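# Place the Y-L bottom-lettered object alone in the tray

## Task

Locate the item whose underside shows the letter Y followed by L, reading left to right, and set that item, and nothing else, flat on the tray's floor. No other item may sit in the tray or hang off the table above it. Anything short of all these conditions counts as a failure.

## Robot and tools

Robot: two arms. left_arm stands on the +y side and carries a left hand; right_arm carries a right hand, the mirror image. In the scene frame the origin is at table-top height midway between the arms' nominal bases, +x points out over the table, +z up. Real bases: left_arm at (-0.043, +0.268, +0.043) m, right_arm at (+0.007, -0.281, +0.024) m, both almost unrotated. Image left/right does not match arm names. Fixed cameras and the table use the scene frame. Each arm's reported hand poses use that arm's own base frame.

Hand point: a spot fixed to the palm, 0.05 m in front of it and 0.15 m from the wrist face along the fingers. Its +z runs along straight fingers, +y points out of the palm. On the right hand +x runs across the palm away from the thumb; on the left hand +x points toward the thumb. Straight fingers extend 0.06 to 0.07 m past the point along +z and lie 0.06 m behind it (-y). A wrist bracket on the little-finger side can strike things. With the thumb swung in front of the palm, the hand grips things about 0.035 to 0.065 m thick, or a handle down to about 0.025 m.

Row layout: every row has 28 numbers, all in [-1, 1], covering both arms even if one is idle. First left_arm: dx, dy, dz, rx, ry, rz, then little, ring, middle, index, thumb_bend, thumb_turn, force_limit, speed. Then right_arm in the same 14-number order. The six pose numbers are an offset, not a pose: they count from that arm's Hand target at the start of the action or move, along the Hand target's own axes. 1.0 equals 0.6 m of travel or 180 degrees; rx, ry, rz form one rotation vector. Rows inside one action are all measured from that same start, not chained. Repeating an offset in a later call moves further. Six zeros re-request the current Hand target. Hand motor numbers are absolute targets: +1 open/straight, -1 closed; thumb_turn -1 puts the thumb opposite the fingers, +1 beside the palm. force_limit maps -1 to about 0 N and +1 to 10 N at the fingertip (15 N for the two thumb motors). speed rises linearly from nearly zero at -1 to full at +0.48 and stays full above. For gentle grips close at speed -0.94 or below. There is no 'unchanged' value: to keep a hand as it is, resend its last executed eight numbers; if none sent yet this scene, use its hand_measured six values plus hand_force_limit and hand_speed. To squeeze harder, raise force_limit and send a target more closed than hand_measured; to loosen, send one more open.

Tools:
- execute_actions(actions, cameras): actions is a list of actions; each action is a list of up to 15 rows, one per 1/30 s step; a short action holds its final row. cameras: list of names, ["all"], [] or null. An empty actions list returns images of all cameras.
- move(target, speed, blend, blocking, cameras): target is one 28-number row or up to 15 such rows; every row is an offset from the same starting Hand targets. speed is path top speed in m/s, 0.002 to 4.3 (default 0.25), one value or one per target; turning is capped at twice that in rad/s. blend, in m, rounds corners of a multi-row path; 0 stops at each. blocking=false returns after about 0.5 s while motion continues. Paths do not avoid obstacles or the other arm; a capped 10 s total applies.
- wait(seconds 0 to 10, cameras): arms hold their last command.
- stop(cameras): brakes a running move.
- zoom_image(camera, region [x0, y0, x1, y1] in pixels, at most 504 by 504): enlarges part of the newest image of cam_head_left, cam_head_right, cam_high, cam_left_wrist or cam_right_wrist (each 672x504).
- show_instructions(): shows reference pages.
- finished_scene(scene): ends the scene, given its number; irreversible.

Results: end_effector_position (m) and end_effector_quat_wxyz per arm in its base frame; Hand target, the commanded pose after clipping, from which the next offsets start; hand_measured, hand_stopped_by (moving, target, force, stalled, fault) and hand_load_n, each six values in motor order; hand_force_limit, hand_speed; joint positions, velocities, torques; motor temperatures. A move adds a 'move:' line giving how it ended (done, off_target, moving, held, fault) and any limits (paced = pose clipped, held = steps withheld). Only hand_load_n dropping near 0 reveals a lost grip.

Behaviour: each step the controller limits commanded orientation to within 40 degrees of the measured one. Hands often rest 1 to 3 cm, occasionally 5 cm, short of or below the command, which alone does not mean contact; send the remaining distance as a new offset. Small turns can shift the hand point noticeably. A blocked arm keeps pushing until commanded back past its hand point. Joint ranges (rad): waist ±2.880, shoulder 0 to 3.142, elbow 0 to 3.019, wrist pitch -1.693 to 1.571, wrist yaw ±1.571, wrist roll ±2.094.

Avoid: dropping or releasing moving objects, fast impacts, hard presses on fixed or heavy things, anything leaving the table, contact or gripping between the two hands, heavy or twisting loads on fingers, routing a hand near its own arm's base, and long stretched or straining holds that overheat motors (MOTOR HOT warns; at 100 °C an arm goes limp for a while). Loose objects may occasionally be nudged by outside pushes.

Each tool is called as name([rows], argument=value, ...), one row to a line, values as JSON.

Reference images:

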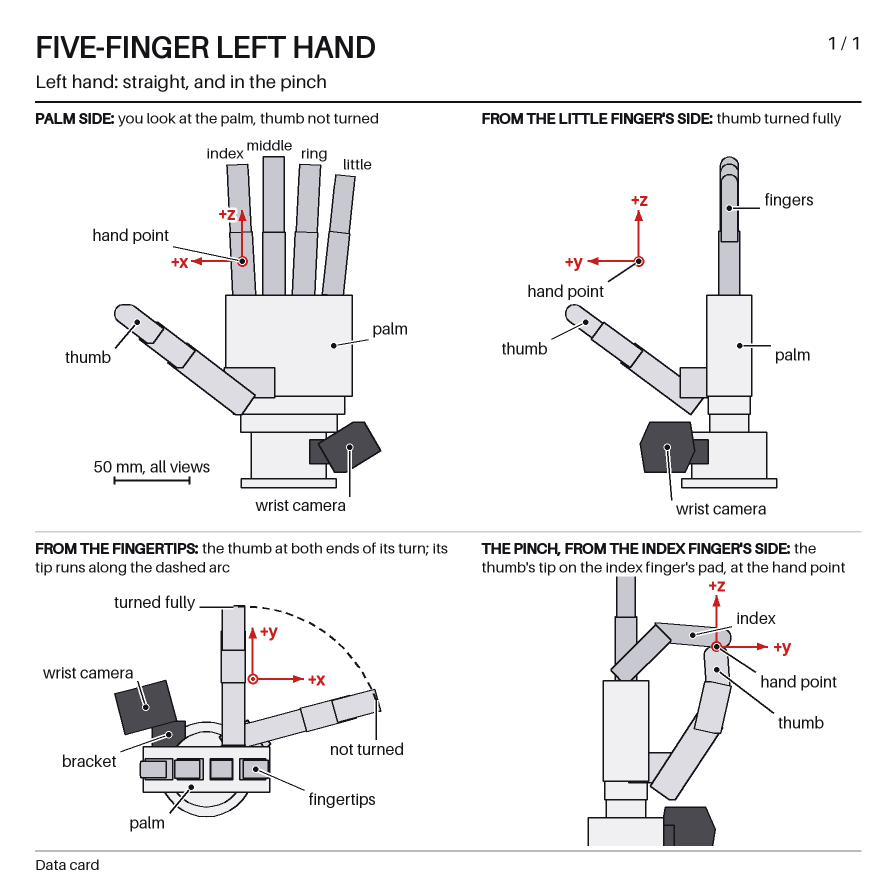

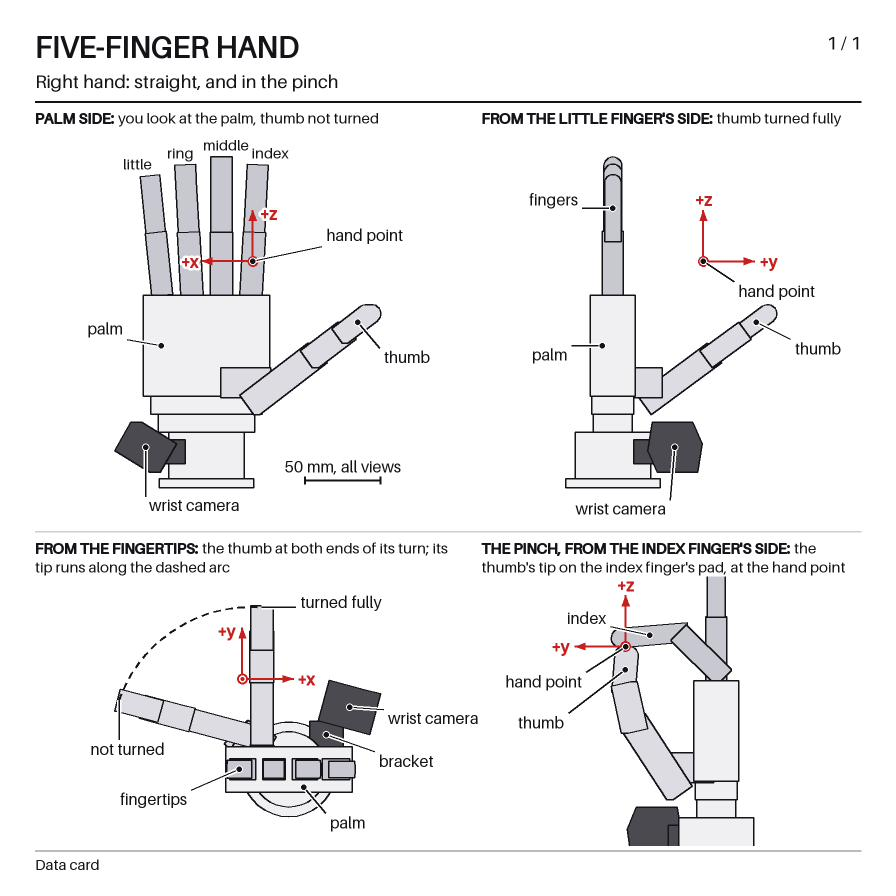

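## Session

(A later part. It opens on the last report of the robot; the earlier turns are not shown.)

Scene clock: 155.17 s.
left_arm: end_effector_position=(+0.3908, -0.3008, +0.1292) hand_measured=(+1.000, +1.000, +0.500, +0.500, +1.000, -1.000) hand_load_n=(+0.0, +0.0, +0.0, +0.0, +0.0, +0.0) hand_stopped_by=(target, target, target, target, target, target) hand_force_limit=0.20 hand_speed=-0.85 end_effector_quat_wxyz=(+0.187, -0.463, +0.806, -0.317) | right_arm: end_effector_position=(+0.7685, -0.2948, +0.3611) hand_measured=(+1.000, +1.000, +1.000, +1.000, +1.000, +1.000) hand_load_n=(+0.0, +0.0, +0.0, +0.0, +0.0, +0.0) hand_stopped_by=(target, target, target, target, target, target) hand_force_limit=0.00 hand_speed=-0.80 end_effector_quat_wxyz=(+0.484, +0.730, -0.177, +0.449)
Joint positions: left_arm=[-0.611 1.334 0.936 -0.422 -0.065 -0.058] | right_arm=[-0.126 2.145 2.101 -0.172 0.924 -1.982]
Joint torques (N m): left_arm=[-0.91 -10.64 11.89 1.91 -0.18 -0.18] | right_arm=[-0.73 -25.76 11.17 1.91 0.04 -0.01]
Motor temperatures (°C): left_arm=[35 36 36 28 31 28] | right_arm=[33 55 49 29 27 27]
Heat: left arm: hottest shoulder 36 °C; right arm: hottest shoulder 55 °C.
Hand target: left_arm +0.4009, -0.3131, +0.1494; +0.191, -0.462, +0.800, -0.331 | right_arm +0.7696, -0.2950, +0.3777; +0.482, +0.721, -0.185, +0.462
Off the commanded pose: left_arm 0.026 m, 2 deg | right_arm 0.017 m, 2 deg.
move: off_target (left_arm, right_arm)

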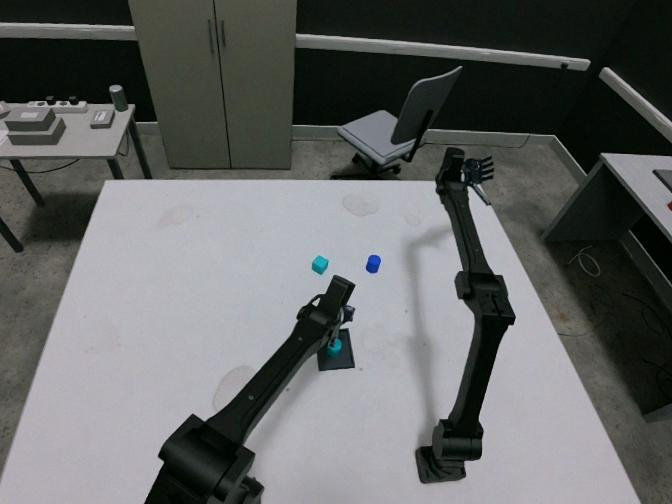

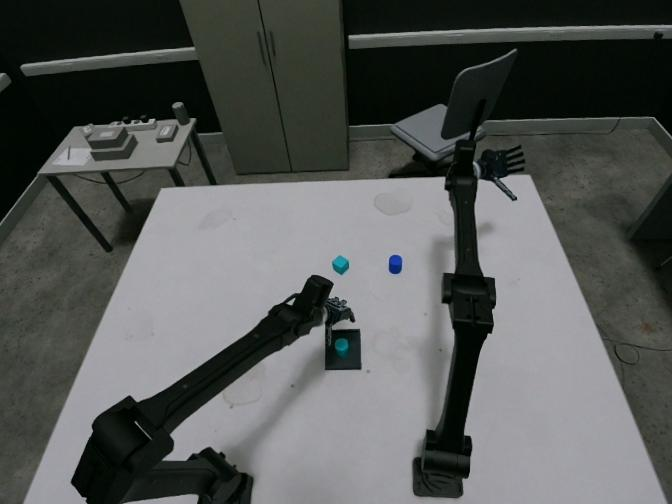

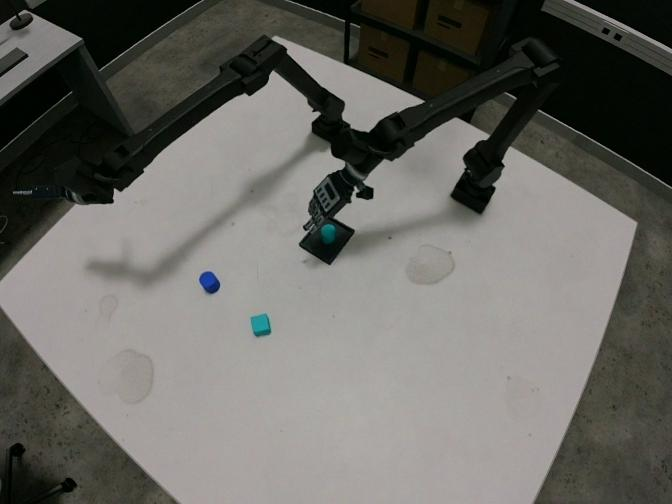

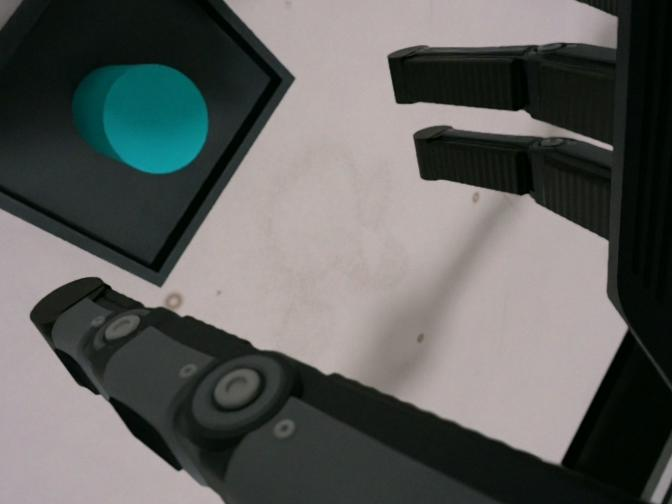

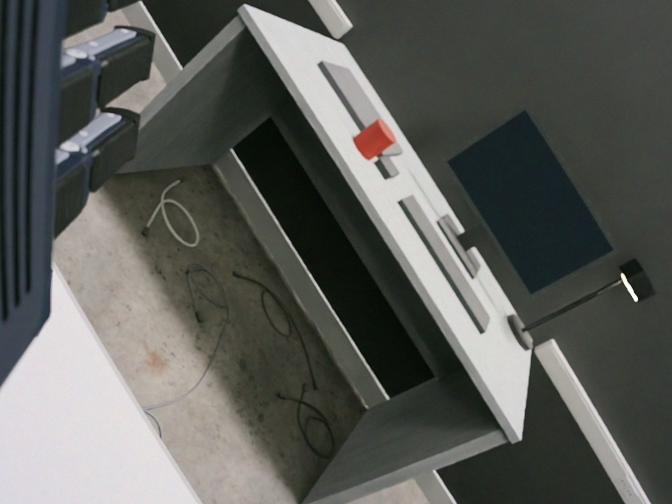

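move(target=[-0.5648,0.0461,-0.2818,0,-0.1179,-0.1179, 1,1,1,1,1,-1,0.2,-0.5, -0.252,0.0213,-0.631,0.1917,-0.35,0.4493,1,1,1,1,1,-1,0,0.2], speed=0.25, cameras=["all"])

Scene clock: 165.57 s.
left_arm: end_effector_position=(+0.4377, +0.0437, +0.2308) hand_measured=(+1.000, +1.000, +1.000, +1.000, +1.000, -1.000) hand_load_n=(+0.0, +0.0, +0.0, +0.0, +0.0, +0.0) hand_stopped_by=(target, target, target, target, target, target) hand_force_limit=0.20 hand_speed=-0.50 end_effector_quat_wxyz=(-0.259, +0.659, -0.655, +0.265) | right_arm: end_effector_position=(+0.5004, +0.0029, +0.2934) hand_measured=(+1.000, +1.000, +1.000, +1.000, +1.000, -1.000) hand_load_n=(+0.0, +0.0, +0.0, -0.5, +0.0, +0.0) hand_stopped_by=(target, target, target, target, target, target) hand_force_limit=0.00 hand_speed=0.20 end_effector_quat_wxyz=(-0.262, +0.664, -0.649, +0.265)
Joint positions: left_arm=[0.217 1.139 1.046 -0.73 0.155 0.151] | right_arm=[-0.065 1.28 1.323 -0.852 -0.049 -0.069]
Joint torques (N m): left_arm=[0.15 -6.95 12.97 1.72 0.12 0.02] | right_arm=[-1.55 -12.4 8.36 2.14 -0.29 0.18]
Heat: left arm: hottest elbow 38 °C; right arm: hottest shoulder 54 °C.
Hand target: left_arm +0.4503, +0.0498, +0.2496; -0.271, +0.653, -0.654, +0.270 | right_arm +0.4994, -0.0003, +0.2979; -0.270, +0.654, -0.653, +0.270
Off the commanded pose: left_arm 0.023 m, 2 deg | right_arm 0.005 m, 2 deg.
move: off_target (left_arm)

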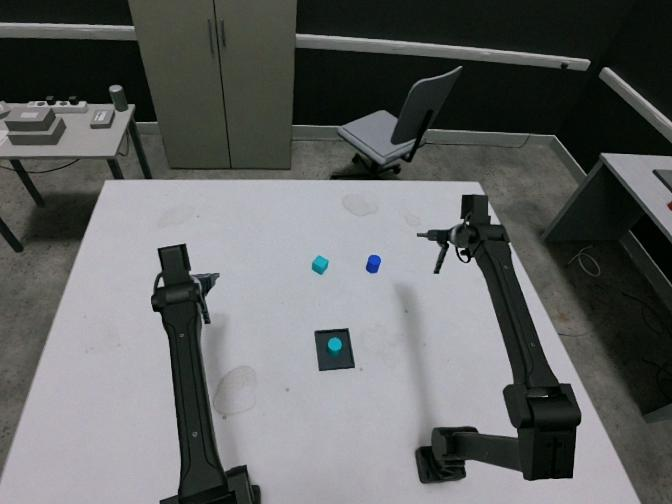

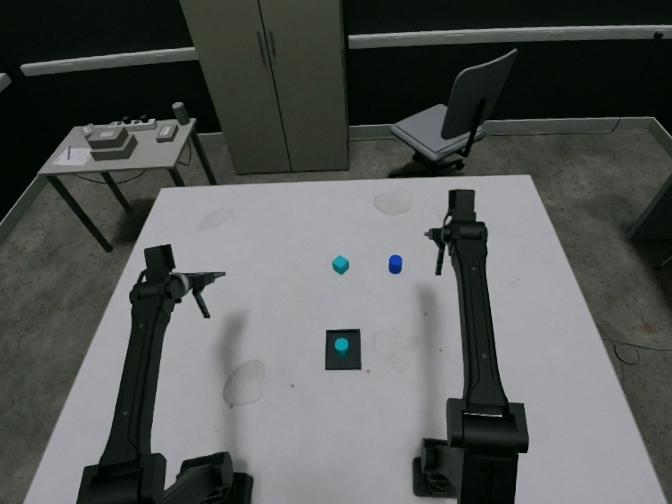

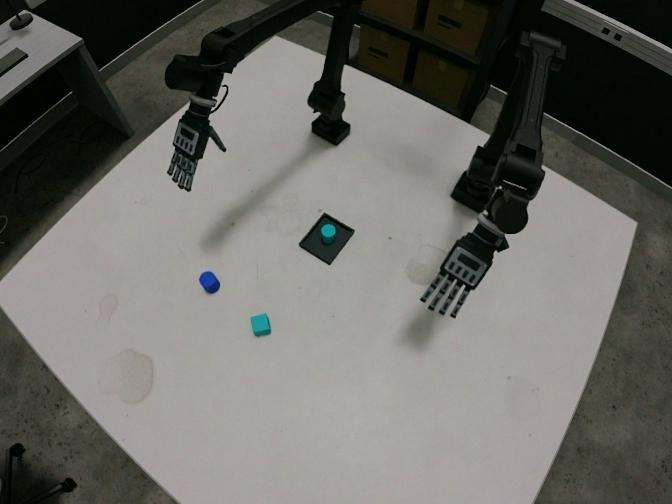

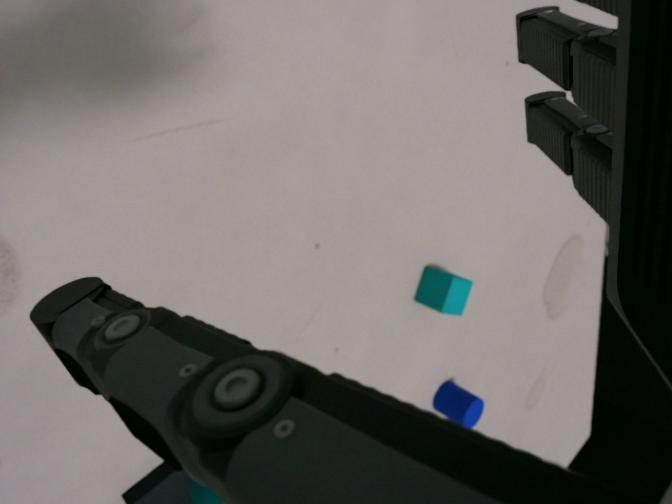

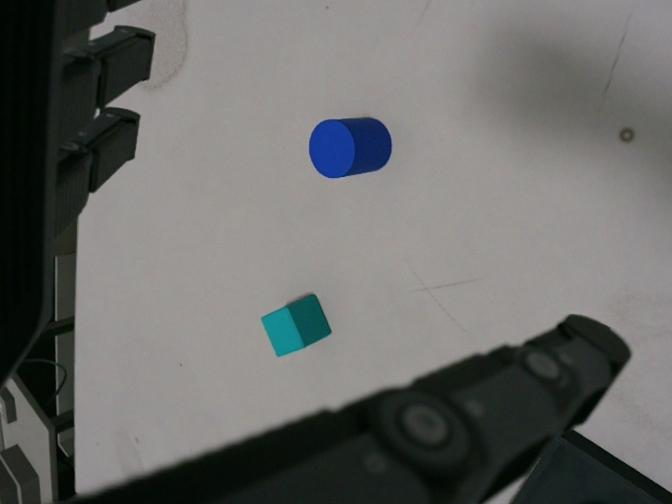

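move(target=[0,0,0,0,0,0, 1,1,1,1,1,-1,0.2,-0.5, -0.15,-0.002,0.3748,0,0,0,1,1,0.6,0.6,1,-1,0,0.2], speed=0.25, cameras=["cam_right_wrist","cam_high"])

Scene clock: 176.80 s.
left_arm: end_effector_position=(+0.4377, +0.0437, +0.2308) hand_measured=(+1.000, +1.000, +1.000, +1.000, +1.000, -1.000) hand_load_n=(+0.0, +0.0, +0.0, +0.0, +0.0, +0.0) hand_stopped_by=(target, target, target, target, target, target) hand_force_limit=0.20 hand_speed=-0.50 end_effector_quat_wxyz=(-0.259, +0.658, -0.655, +0.265) | right_arm: end_effector_position=(+0.6305, +0.0837, +0.1120) hand_measured=(+1.000, +1.000, +0.600, +0.600, +1.000, -1.000) hand_load_n=(+0.0, +0.0, +0.0, +0.0, +0.0, +0.0) hand_stopped_by=(target, target, target, target, target, target) hand_force_limit=0.00 hand_speed=0.20 end_effector_quat_wxyz=(-0.245, +0.667, -0.657, +0.251)
Joint positions: left_arm=[0.217 1.139 1.046 -0.73 0.155 0.151] | right_arm=[0.1 1.726 1.351 -0.482 0.07 0.06]
Joint torques (N m): left_arm=[0.15 -6.89 12.97 1.72 0.12 0.04] | right_arm=[-0.32 -17.38 13.14 1.98 0.06 0.18]
Heat: left arm: hottest elbow 38 °C; right arm: hottest shoulder 51 °C.
Hand target: left_arm +0.4503, +0.0498, +0.2496; -0.271, +0.653, -0.654, +0.270 | right_arm +0.6589, +0.0899, +0.1392; -0.270, +0.654, -0.653, +0.270
Off the commanded pose: left_arm 0.023 m, 2 deg | right_arm 0.040 m, 4 deg.
move: off_target (left_arm, right_arm)
Images, in order (width x height): cam_high 672x504, cam_right_wrist 672x504.

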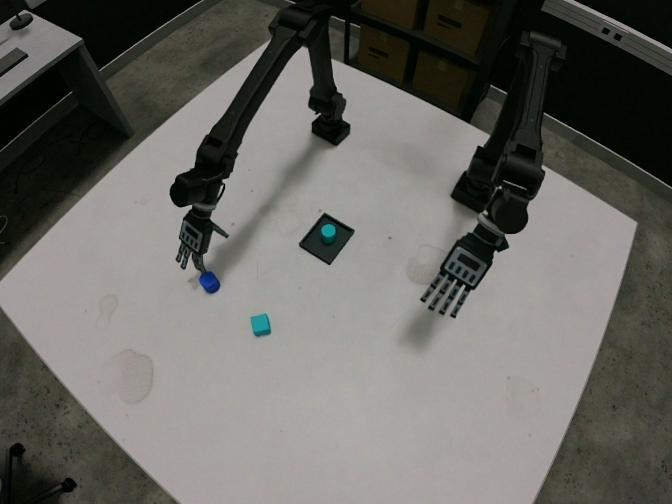

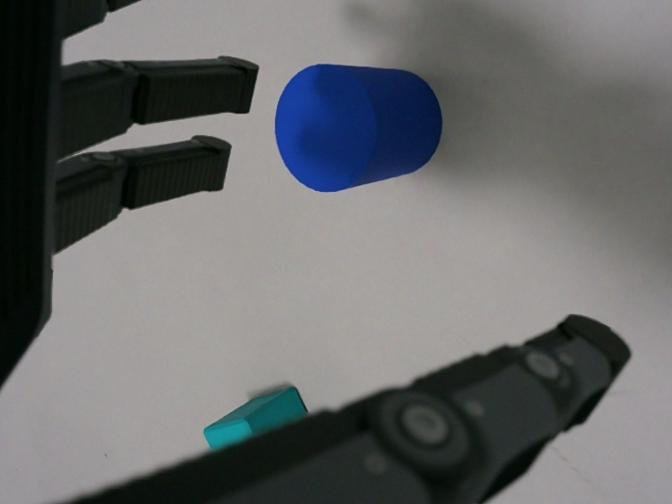

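move(target=[0,0,0,0,0,0, 1,1,1,1,1,-1,0.2,-0.5, -0.0167,-0.0024,0.1178,0,0,0,1,1,0.6,0.6,1,-1,0,0.2], speed=0.1, cameras=["cam_right_wrist","cam_high","cam_head_left"])

zoom_image(camera="cam_head_left", region=[320, 190, 460, 310])

Scene clock: 182.03 s.
left_arm: end_effector_position=(+0.4377, +0.0437, +0.2308) hand_measured=(+1.000, +1.000, +1.000, +1.000, +1.000, -1.000) hand_load_n=(+0.0, +0.0, +0.0, +0.0, +0.0, +0.0) hand_stopped_by=(target, target, target, target, target, target) hand_force_limit=0.20 hand_speed=-0.50 end_effector_quat_wxyz=(-0.259, +0.658, -0.655, +0.265) | right_arm: end_effector_position=(+0.6813, +0.0899, +0.0709) hand_measured=(+1.000, +1.000, +0.600, +0.600, +1.000, -1.000) hand_load_n=(+0.0, -0.5, +0.0, +0.0, +0.0, +0.0) hand_stopped_by=(target, target, target, target, target, target) hand_force_limit=0.00 hand_speed=0.20 end_effector_quat_wxyz=(-0.247, +0.664, -0.658, +0.255)
Joint positions: left_arm=[0.217 1.139 1.046 -0.73 0.155 0.151] | right_arm=[0.103 1.885 1.46 -0.423 0.075 0.065]
Joint torques (N m): left_arm=[0.09 -6.95 12.97 1.73 0.12 0.04] | right_arm=[0.03 -18.73 13.03 2.04 0.06 0.17]
Motor temperatures (°C): left_arm=[35 35 39 28 30 28] | right_arm=[33 50 47 29 27 27]
Heat: left arm: hottest elbow 39 °C; right arm: hottest shoulder 50 °C.
Hand target: left_arm +0.4503, +0.0498, +0.2496; -0.271, +0.653, -0.654, +0.270 | right_arm +0.7099, +0.0998, +0.0903; -0.270, +0.654, -0.653, +0.270
Off the commanded pose: left_arm 0.023 m, 2 deg | right_arm 0.036 m, 3 deg.
move: off_target (left_arm, right_arm)
Images, in order (width x height): cam_head_left 672x504, cam_high 672x504, cam_right_wrist 672x504.

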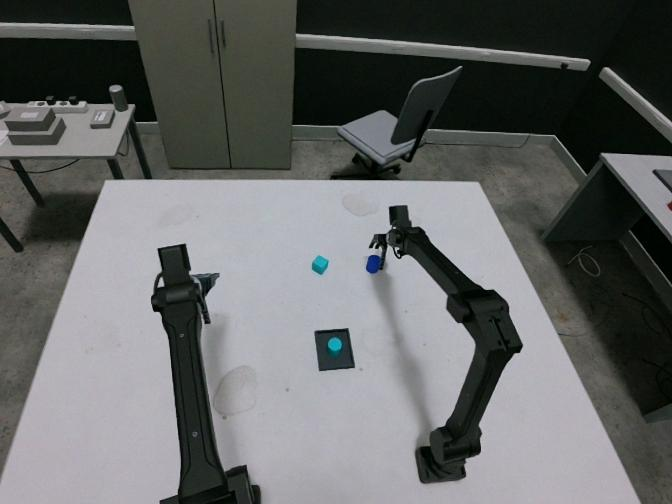

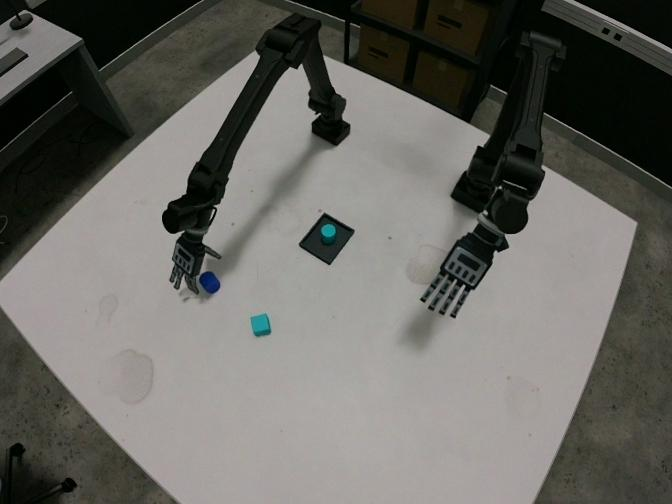

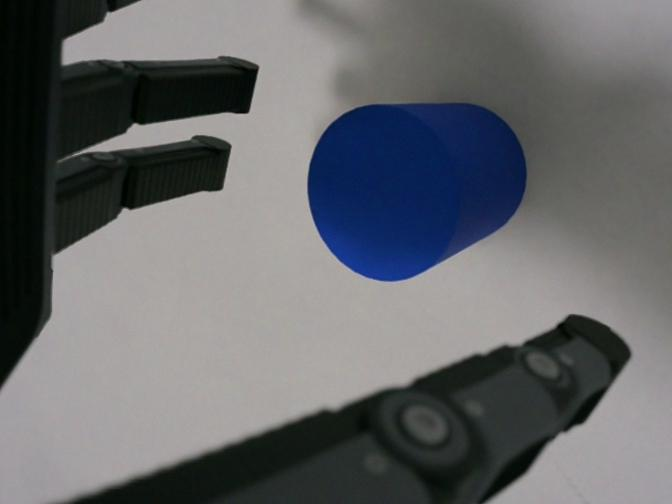

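Scaled by 3.600 from the camera's 672x504 image, which has a finer 960x720 frame.

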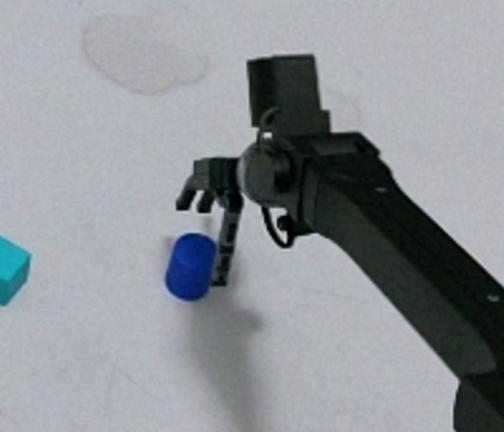

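move(target=[0,0,0,0,0,0, 1,1,1,1,1,-1,0.2,-0.5, 0,0.0041,0.0407,0.0444,0,0,1,1,0.6,0.6,1,-1,0,0.2], speed=0.06, cameras=["cam_right_wrist","cam_high","cam_head_left"])

zoom_image(camera="cam_head_left", region=[320, 190, 460, 310])

Scene clock: 190.20 s.
left_arm: end_effector_position=(+0.4377, +0.0437, +0.2308) hand_measured=(+1.000, +1.000, +1.000, +1.000, +1.000, -1.000) hand_load_n=(+0.0, +0.0, +0.0, +0.0, +0.0, +0.0) hand_stopped_by=(target, target, target, target, target, target) hand_force_limit=0.20 hand_speed=-0.50 end_effector_quat_wxyz=(-0.259, +0.658, -0.655, +0.265) | right_arm: end_effector_position=(+0.7267, +0.0930, +0.0873) hand_measured=(+1.000, +1.000, +0.600, +0.600, +1.000, -1.000) hand_load_n=(+0.0, +0.0, +0.0, +0.0, +0.0, +0.0) hand_stopped_by=(target, target, target, target, target, target) hand_force_limit=0.00 hand_speed=0.20 end_effector_quat_wxyz=(-0.318, +0.629, -0.633, +0.319)
Joint positions: left_arm=[0.217 1.139 1.046 -0.73 0.155 0.151] | right_arm=[0.104 1.9 1.434 -0.172 0.087 0.065]
Joint torques (N m): left_arm=[0.15 -6.95 12.98 1.7 0.12 0.04] | right_arm=[0.09 -19.02 7.79 2.35 0.06 0.05]
Heat: left arm: hottest elbow 39 °C; right arm: hottest elbow 50 °C.
Hand target: left_arm +0.4503, +0.0498, +0.2496; -0.271, +0.653, -0.654, +0.270 | right_arm +0.7253, +0.0996, +0.0712; -0.315, +0.633, -0.633, +0.315
Off the commanded pose: left_arm 0.023 m, 2 deg | right_arm 0.017 m, 1 deg.
move: off_target (left_arm, right_arm)
Images, in order (width x height): cam_head_left 672x504, cam_high 672x504, cam_right_wrist 672x504.

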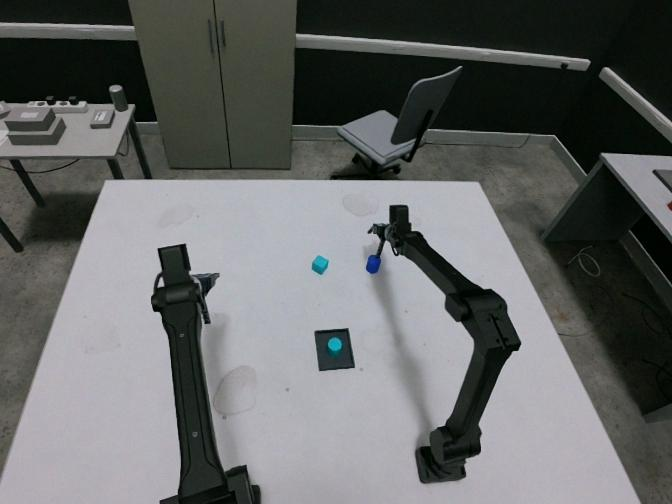

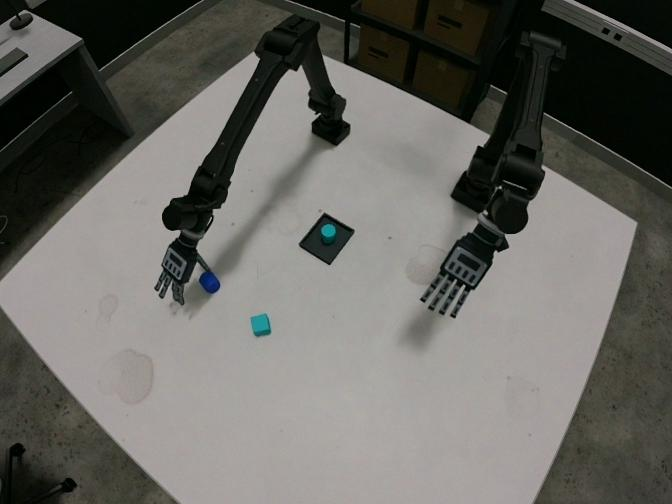

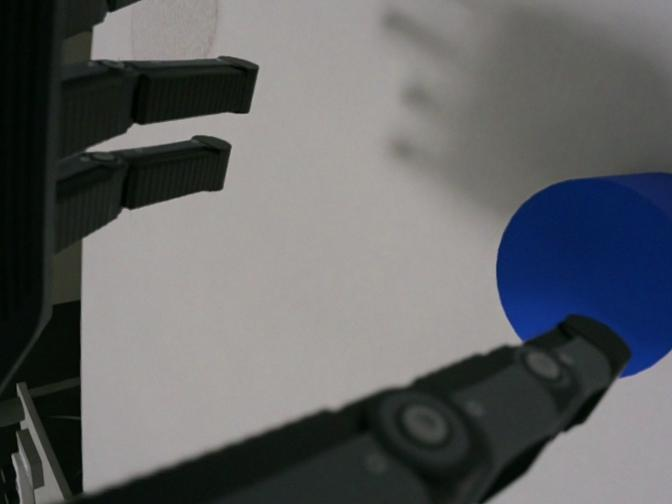

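Scaled by 3.600 from the camera's 672x504 image, which has a finer 960x720 frame.

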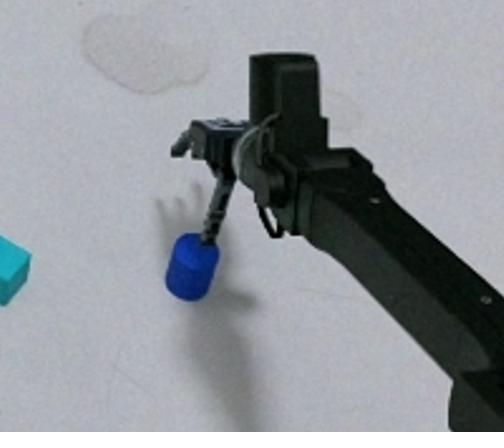

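move(target=[0,0,0,0,0,0, 1,1,1,1,1,-1,0.2,-0.5, 0.005,0.0228,-0.0413,-0.0222,0,0,1,1,0.6,0.6,1,-1,0,0.2], speed=0.1, cameras=["cam_right_wrist"])

Scene clock: 194.30 s.
left_arm: end_effector_position=(+0.4377, +0.0437, +0.2308) hand_measured=(+1.000, +1.000, +1.000, +1.000, +1.000, -1.000) hand_load_n=(+0.0, +0.0, +0.0, +0.0, +0.0, +0.0) hand_stopped_by=(target, target, target, target, target, target) hand_force_limit=0.20 hand_speed=-0.50 end_effector_quat_wxyz=(-0.259, +0.658, -0.655, +0.265) | right_arm: end_effector_position=(+0.7019, +0.0904, +0.0645) hand_measured=(+1.000, +1.000, +0.600, +0.600, +1.000, -1.000) hand_load_n=(+0.0, +0.0, +0.0, +0.0, +0.0, +0.0) hand_stopped_by=(target, target, target, target, target, target) hand_force_limit=0.00 hand_speed=0.20 end_effector_quat_wxyz=(-0.287, +0.645, -0.645, +0.294)
Joint positions: left_arm=[0.217 1.139 1.046 -0.73 0.155 0.151] | right_arm=[0.104 1.896 1.406 -0.238 0.087 0.065]
Joint torques (N m): left_arm=[0.15 -6.95 12.97 1.72 0.12 0.04] | right_arm=[-0.03 -22.59 7.58 1.29 -0.2 0.11]
Heat: left arm: hottest elbow 40 °C; right arm: hottest elbow 49 °C.
Hand target: left_arm +0.4503, +0.0498, +0.2496; -0.271, +0.653, -0.654, +0.270 | right_arm +0.6974, +0.0967, +0.0753; -0.293, +0.644, -0.644, +0.293
Off the commanded pose: left_arm 0.023 m, 2 deg | right_arm 0.013 m, 1 deg.
move: off_target (left_arm, right_arm)
Images, in order (width x height): cam_right_wrist 672x504.

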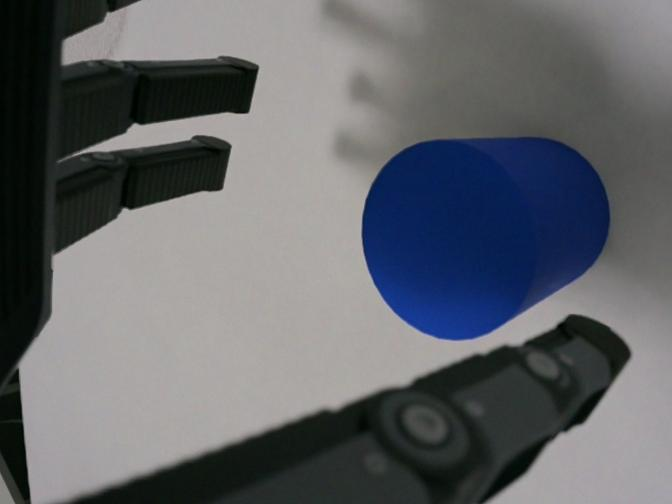

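move(target=[0,0,0,0,0,0, 1,1,1,1,1,-1,0.2,-0.5, 0.005,0.02,0.0087,0,0,0,1,1,0.6,0.6,1,-1,0,0.2], speed=0.06, cameras=["cam_right_wrist"])

Scene clock: 197.27 s.
left_arm: end_effector_position=(+0.4377, +0.0437, +0.2308) hand_measured=(+1.000, +1.000, +1.000, +1.000, +1.000, -1.000) hand_load_n=(+0.0, +0.0, +0.0, +0.0, +0.0, +0.0) hand_stopped_by=(target, target, target, target, target, target) hand_force_limit=0.20 hand_speed=-0.50 end_effector_quat_wxyz=(-0.259, +0.658, -0.655, +0.265) | right_arm: end_effector_position=(+0.6931, +0.0900, +0.0528) hand_measured=(+1.000, +1.000, +0.600, +0.600, +1.000, -1.000) hand_load_n=(+0.0, +0.0, +0.0, +0.0, +0.0, +0.0) hand_stopped_by=(target, target, target, target, target, target) hand_force_limit=0.00 hand_speed=0.20 end_effector_quat_wxyz=(-0.282, +0.647, -0.647, +0.289)
Joint positions: left_arm=[0.217 1.139 1.046 -0.73 0.155 0.151] | right_arm=[0.104 1.895 1.378 -0.226 0.085 0.065]
Joint torques (N m): left_arm=[0.09 -6.95 12.97 1.7 0.12 0.04] | right_arm=[-0.44 -21.83 7.41 2.24 -0.22 0.08]
Heat: left arm: hottest elbow 40 °C; right arm: hottest elbow 49 °C.
Hand target: left_arm +0.4503, +0.0498, +0.2496; -0.271, +0.653, -0.654, +0.270 | right_arm +0.6934, +0.0936, +0.0627; -0.292, +0.644, -0.644, +0.293
Off the commanded pose: left_arm 0.023 m, 2 deg | right_arm 0.011 m, 1 deg.
move: off_target (left_arm, right_arm)
Images, in order (width x height): cam_right_wrist 672x504.

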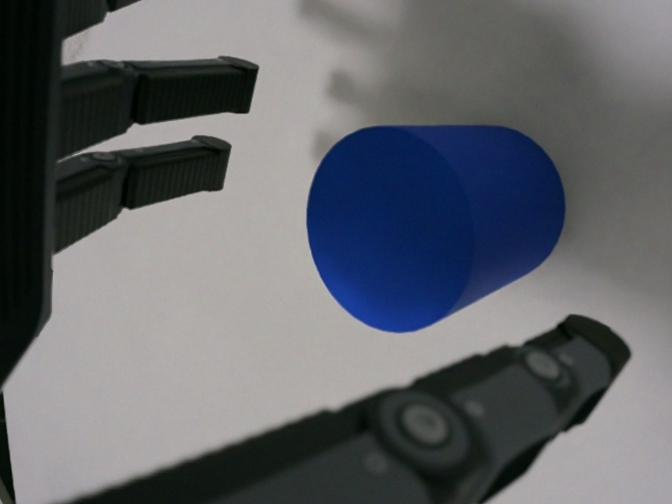

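move(target=[0,0,0,0,0,0, 1,1,1,1,1,-1,0.2,-0.5, 0,0,0,0,0,0,1,1,-0.4,-0.5,1,-1,0.2,-0.88], speed=0.06, cameras=["cam_right_wrist"])

Scene clock: 202.40 s.
left_arm: end_effector_position=(+0.4377, +0.0437, +0.2308) hand_measured=(+1.000, +1.000, +1.000, +1.000, +1.000, -1.000) hand_load_n=(+0.0, +0.0, +0.0, +0.0, +0.0, +0.0) hand_stopped_by=(target, target, target, target, target, target) hand_force_limit=0.20 hand_speed=-0.50 end_effector_quat_wxyz=(-0.259, +0.658, -0.655, +0.265) | right_arm: end_effector_position=(+0.6931, +0.0900, +0.0528) hand_measured=(+1.000, +1.000, -0.400, -0.500, +1.000, -1.000) hand_load_n=(+0.0, +0.0, +0.0, +0.0, +0.0, +0.0) hand_stopped_by=(target, target, target, target, target, target) hand_force_limit=0.20 hand_speed=-0.88 end_effector_quat_wxyz=(-0.282, +0.647, -0.647, +0.289)
Joint positions: left_arm=[0.217 1.139 1.046 -0.73 0.155 0.151] | right_arm=[0.104 1.895 1.378 -0.226 0.085 0.065]
Joint torques (N m): left_arm=[0.15 -6.95 12.97 1.72 0.12 0.04] | right_arm=[-0.44 -21.83 7.39 2.22 -0.22 0.07]
Heat: left arm: hottest elbow 40 °C; right arm: hottest elbow 48 °C.
Hand target: left_arm +0.4503, +0.0498, +0.2496; -0.271, +0.653, -0.654, +0.270 | right_arm +0.6934, +0.0936, +0.0627; -0.292, +0.644, -0.644, +0.293
Off the commanded pose: left_arm 0.023 m, 2 deg | right_arm 0.011 m, 1 deg.
move: off_target (left_arm, right_arm)
Images, in order (width x height): cam_right_wrist 672x504.

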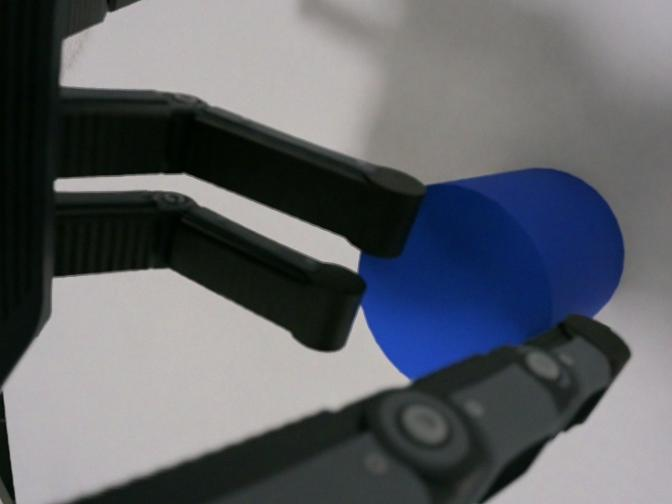

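move(target=[0,0,0,0,0,0, 1,1,1,1,1,-1,0.2,-0.5, 0,0,0,0,0,0,1,1,0.5,0.5,1,-1,0.2,-0.6], speed=0.06, cameras=["cam_right_wrist","cam_high","cam_head_left","cam_head_right"])

zoom_image(camera="cam_head_left", region=[320, 190, 460, 310])

zoom_image(camera="cam_high", region=[130, 210, 270, 330])

Scene clock: 205.70 s.
left_arm: end_effector_position=(+0.4377, +0.0437, +0.2308) hand_measured=(+1.000, +1.000, +1.000, +1.000, +1.000, -1.000) hand_load_n=(+0.0, +0.0, +0.0, +0.0, +0.0, +0.0) hand_stopped_by=(target, target, target, target, target, target) hand_force_limit=0.20 hand_speed=-0.50 end_effector_quat_wxyz=(-0.259, +0.658, -0.655, +0.265) | right_arm: end_effector_position=(+0.6931, +0.0900, +0.0528) hand_measured=(+1.000, +1.000, +0.500, +0.500, +1.000, -1.000) hand_load_n=(-0.5, +0.0, +0.0, +0.0, +0.0, +0.0) hand_stopped_by=(target, target, target, target, target, target) hand_force_limit=0.20 hand_speed=-0.60 end_effector_quat_wxyz=(-0.282, +0.647, -0.647, +0.289)
Joint positions: left_arm=[0.217 1.139 1.046 -0.73 0.155 0.151] | right_arm=[0.104 1.895 1.378 -0.226 0.085 0.065]
Joint torques (N m): left_arm=[0.15 -6.89 12.98 1.72 0.12 0.04] | right_arm=[-0.38 -21.83 7.41 2.22 -0.21 0.07]
Heat: left arm: hottest elbow 41 °C; right arm: hottest elbow 47 °C.
Hand target: left_arm +0.4503, +0.0498, +0.2496; -0.271, +0.653, -0.654, +0.270 | right_arm +0.6934, +0.0936, +0.0627; -0.292, +0.644, -0.644, +0.293
Off the commanded pose: left_arm 0.023 m, 2 deg | right_arm 0.011 m, 1 deg.
move: off_target (left_arm, right_arm)
Images, in order (width x height): cam_head_left 672x504, cam_head_right 672x504, cam_high 672x504, cam_right_wrist 672x504.

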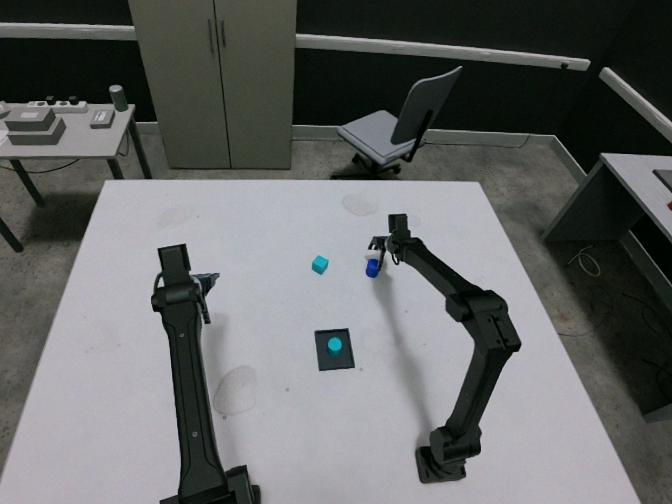

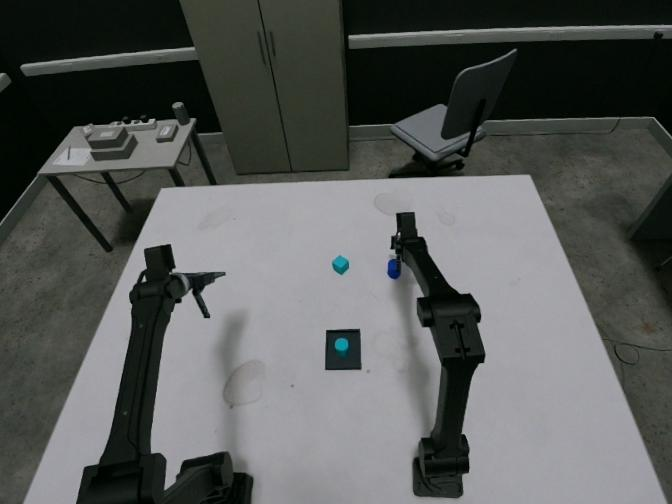

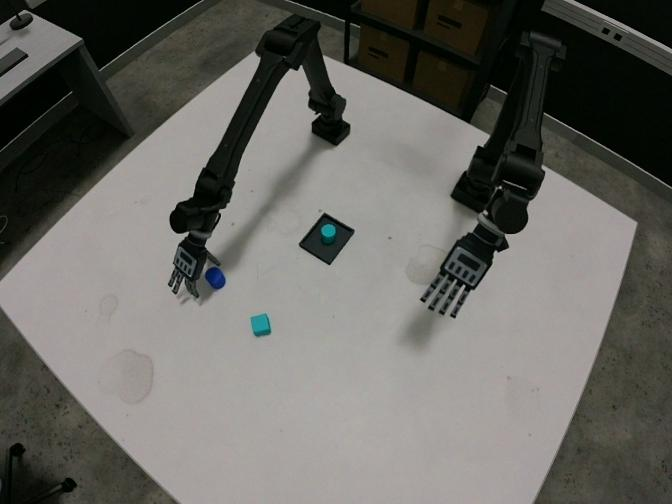

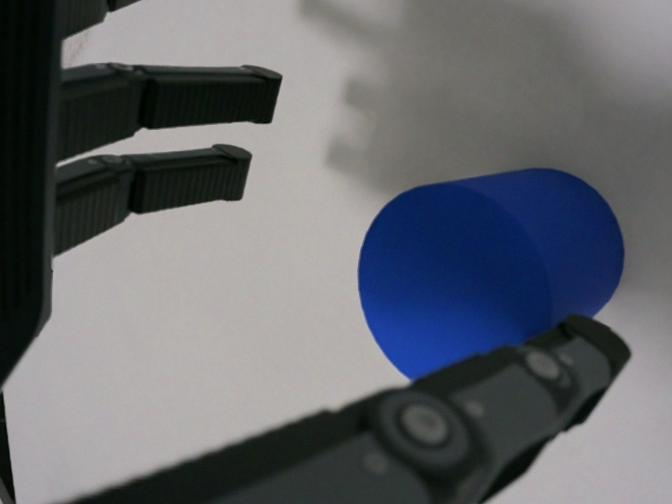

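Scaled by 3.600 from the camera's 672x504 image, which has a finer 960x720 frame.

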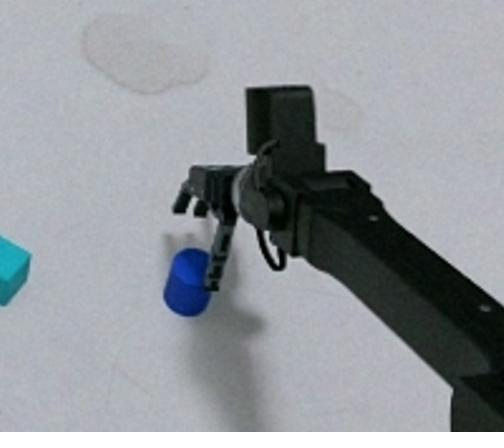

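Scaled by 3.600 from the camera's 672x504 image, which has a finer 960x720 frame.

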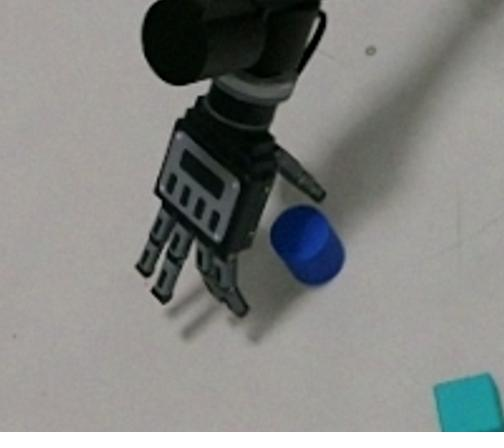

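move([
  [0,0,0,0,0,0, 1,1,1,1,1,-1,0.2,-0.5, -0.02,0.0164,-0.0189,0,0,0,1,1,0.5,0.5,1,-1,0.2,-0.6],
  [0,0,0,0,0,0, 1,1,1,1,1,-1,0.2,-0.5, -0.02,0.0285,0.0027,0,0,0,1,1,0.5,0.5,1,-1,0.2,-0.6],
], speed=0.06, cameras=["cam_right_wrist","cam_high","cam_head_left"])

zoom_image(camera="cam_head_left", region=[320, 190, 460, 310])

zoom_image(camera="cam_high", region=[130, 210, 270, 330])

Scene clock: 210.43 s.
left_arm: end_effector_position=(+0.4377, +0.0437, +0.2308) hand_measured=(+1.000, +1.000, +1.000, +1.000, +1.000, -1.000) hand_load_n=(+0.0, +0.0, +0.0, -0.5, +0.0, +0.0) hand_stopped_by=(target, target, target, target, target, target) hand_force_limit=0.20 hand_speed=-0.50 end_effector_quat_wxyz=(-0.259, +0.658, -0.655, +0.265) | right_arm: end_effector_position=(+0.6840, +0.1012, +0.0549) hand_measured=(+1.000, +1.000, +0.500, +0.500, +1.000, -1.000) hand_load_n=(+0.0, +0.0, +0.0, +0.0, +0.0, +0.0) hand_stopped_by=(target, target, target, target, target, target) hand_force_limit=0.20 hand_speed=-0.60 end_effector_quat_wxyz=(-0.290, +0.647, -0.641, +0.295)
Joint positions: left_arm=[0.217 1.139 1.046 -0.73 0.155 0.151] | right_arm=[0.124 1.869 1.333 -0.186 0.095 0.071]
Joint torques (N m): left_arm=[0.09 -6.95 12.97 1.72 0.12 0.04] | right_arm=[-0.21 -19.08 7.46 2.26 0.05 0.17]
Heat: left arm: hottest elbow 41 °C; right arm: hottest elbow 47 °C.
Hand target: left_arm +0.4503, +0.0498, +0.2496; -0.271, +0.653, -0.654, +0.270 | right_arm +0.6833, +0.1056, +0.0489; -0.292, +0.644, -0.644, +0.293
Off the commanded pose: left_arm 0.023 m, 2 deg | right_arm 0.008 m, 1 deg.
move: off_target (left_arm)
Images, in order (width x height): cam_head_left 672x504, cam_high 672x504, cam_right_wrist 672x504.

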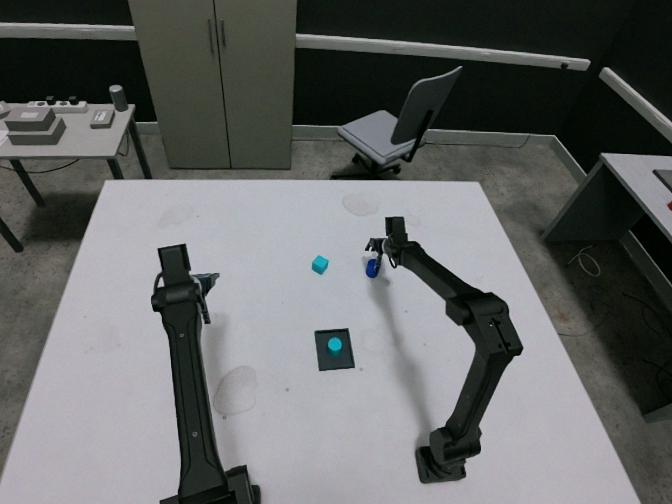

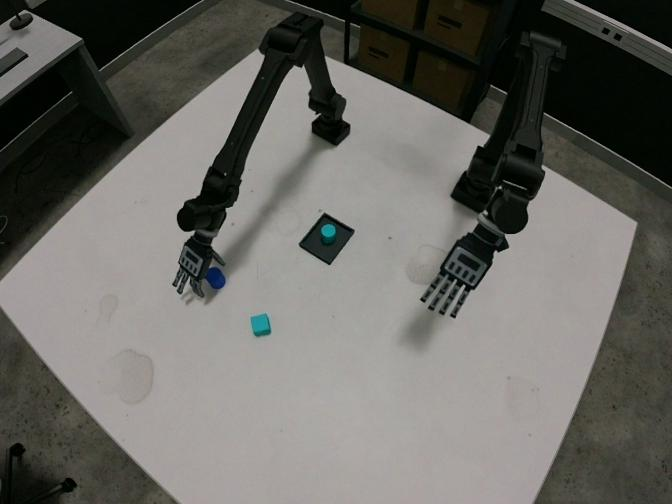

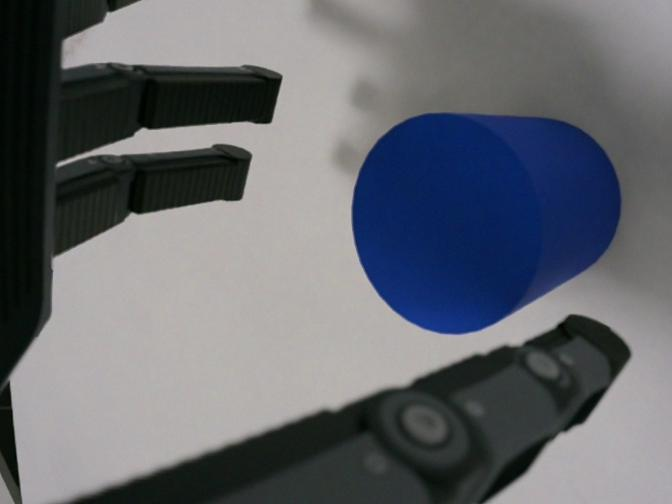

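Scaled by 3.600 from the camera's 672x504 image, which has a finer 960x720 frame.

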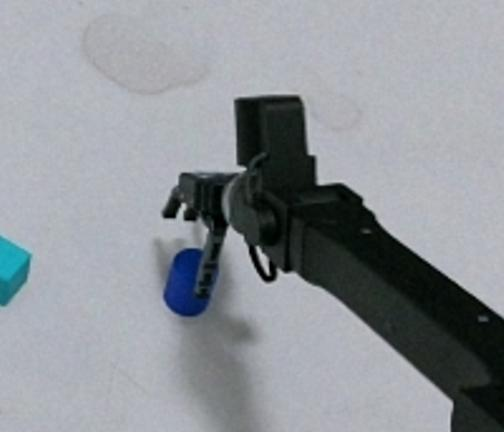

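Scaled by 3.600 from the camera's 672x504 image, which has a finer 960x720 frame.

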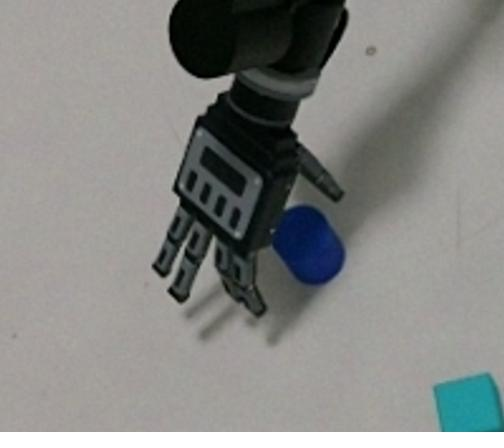

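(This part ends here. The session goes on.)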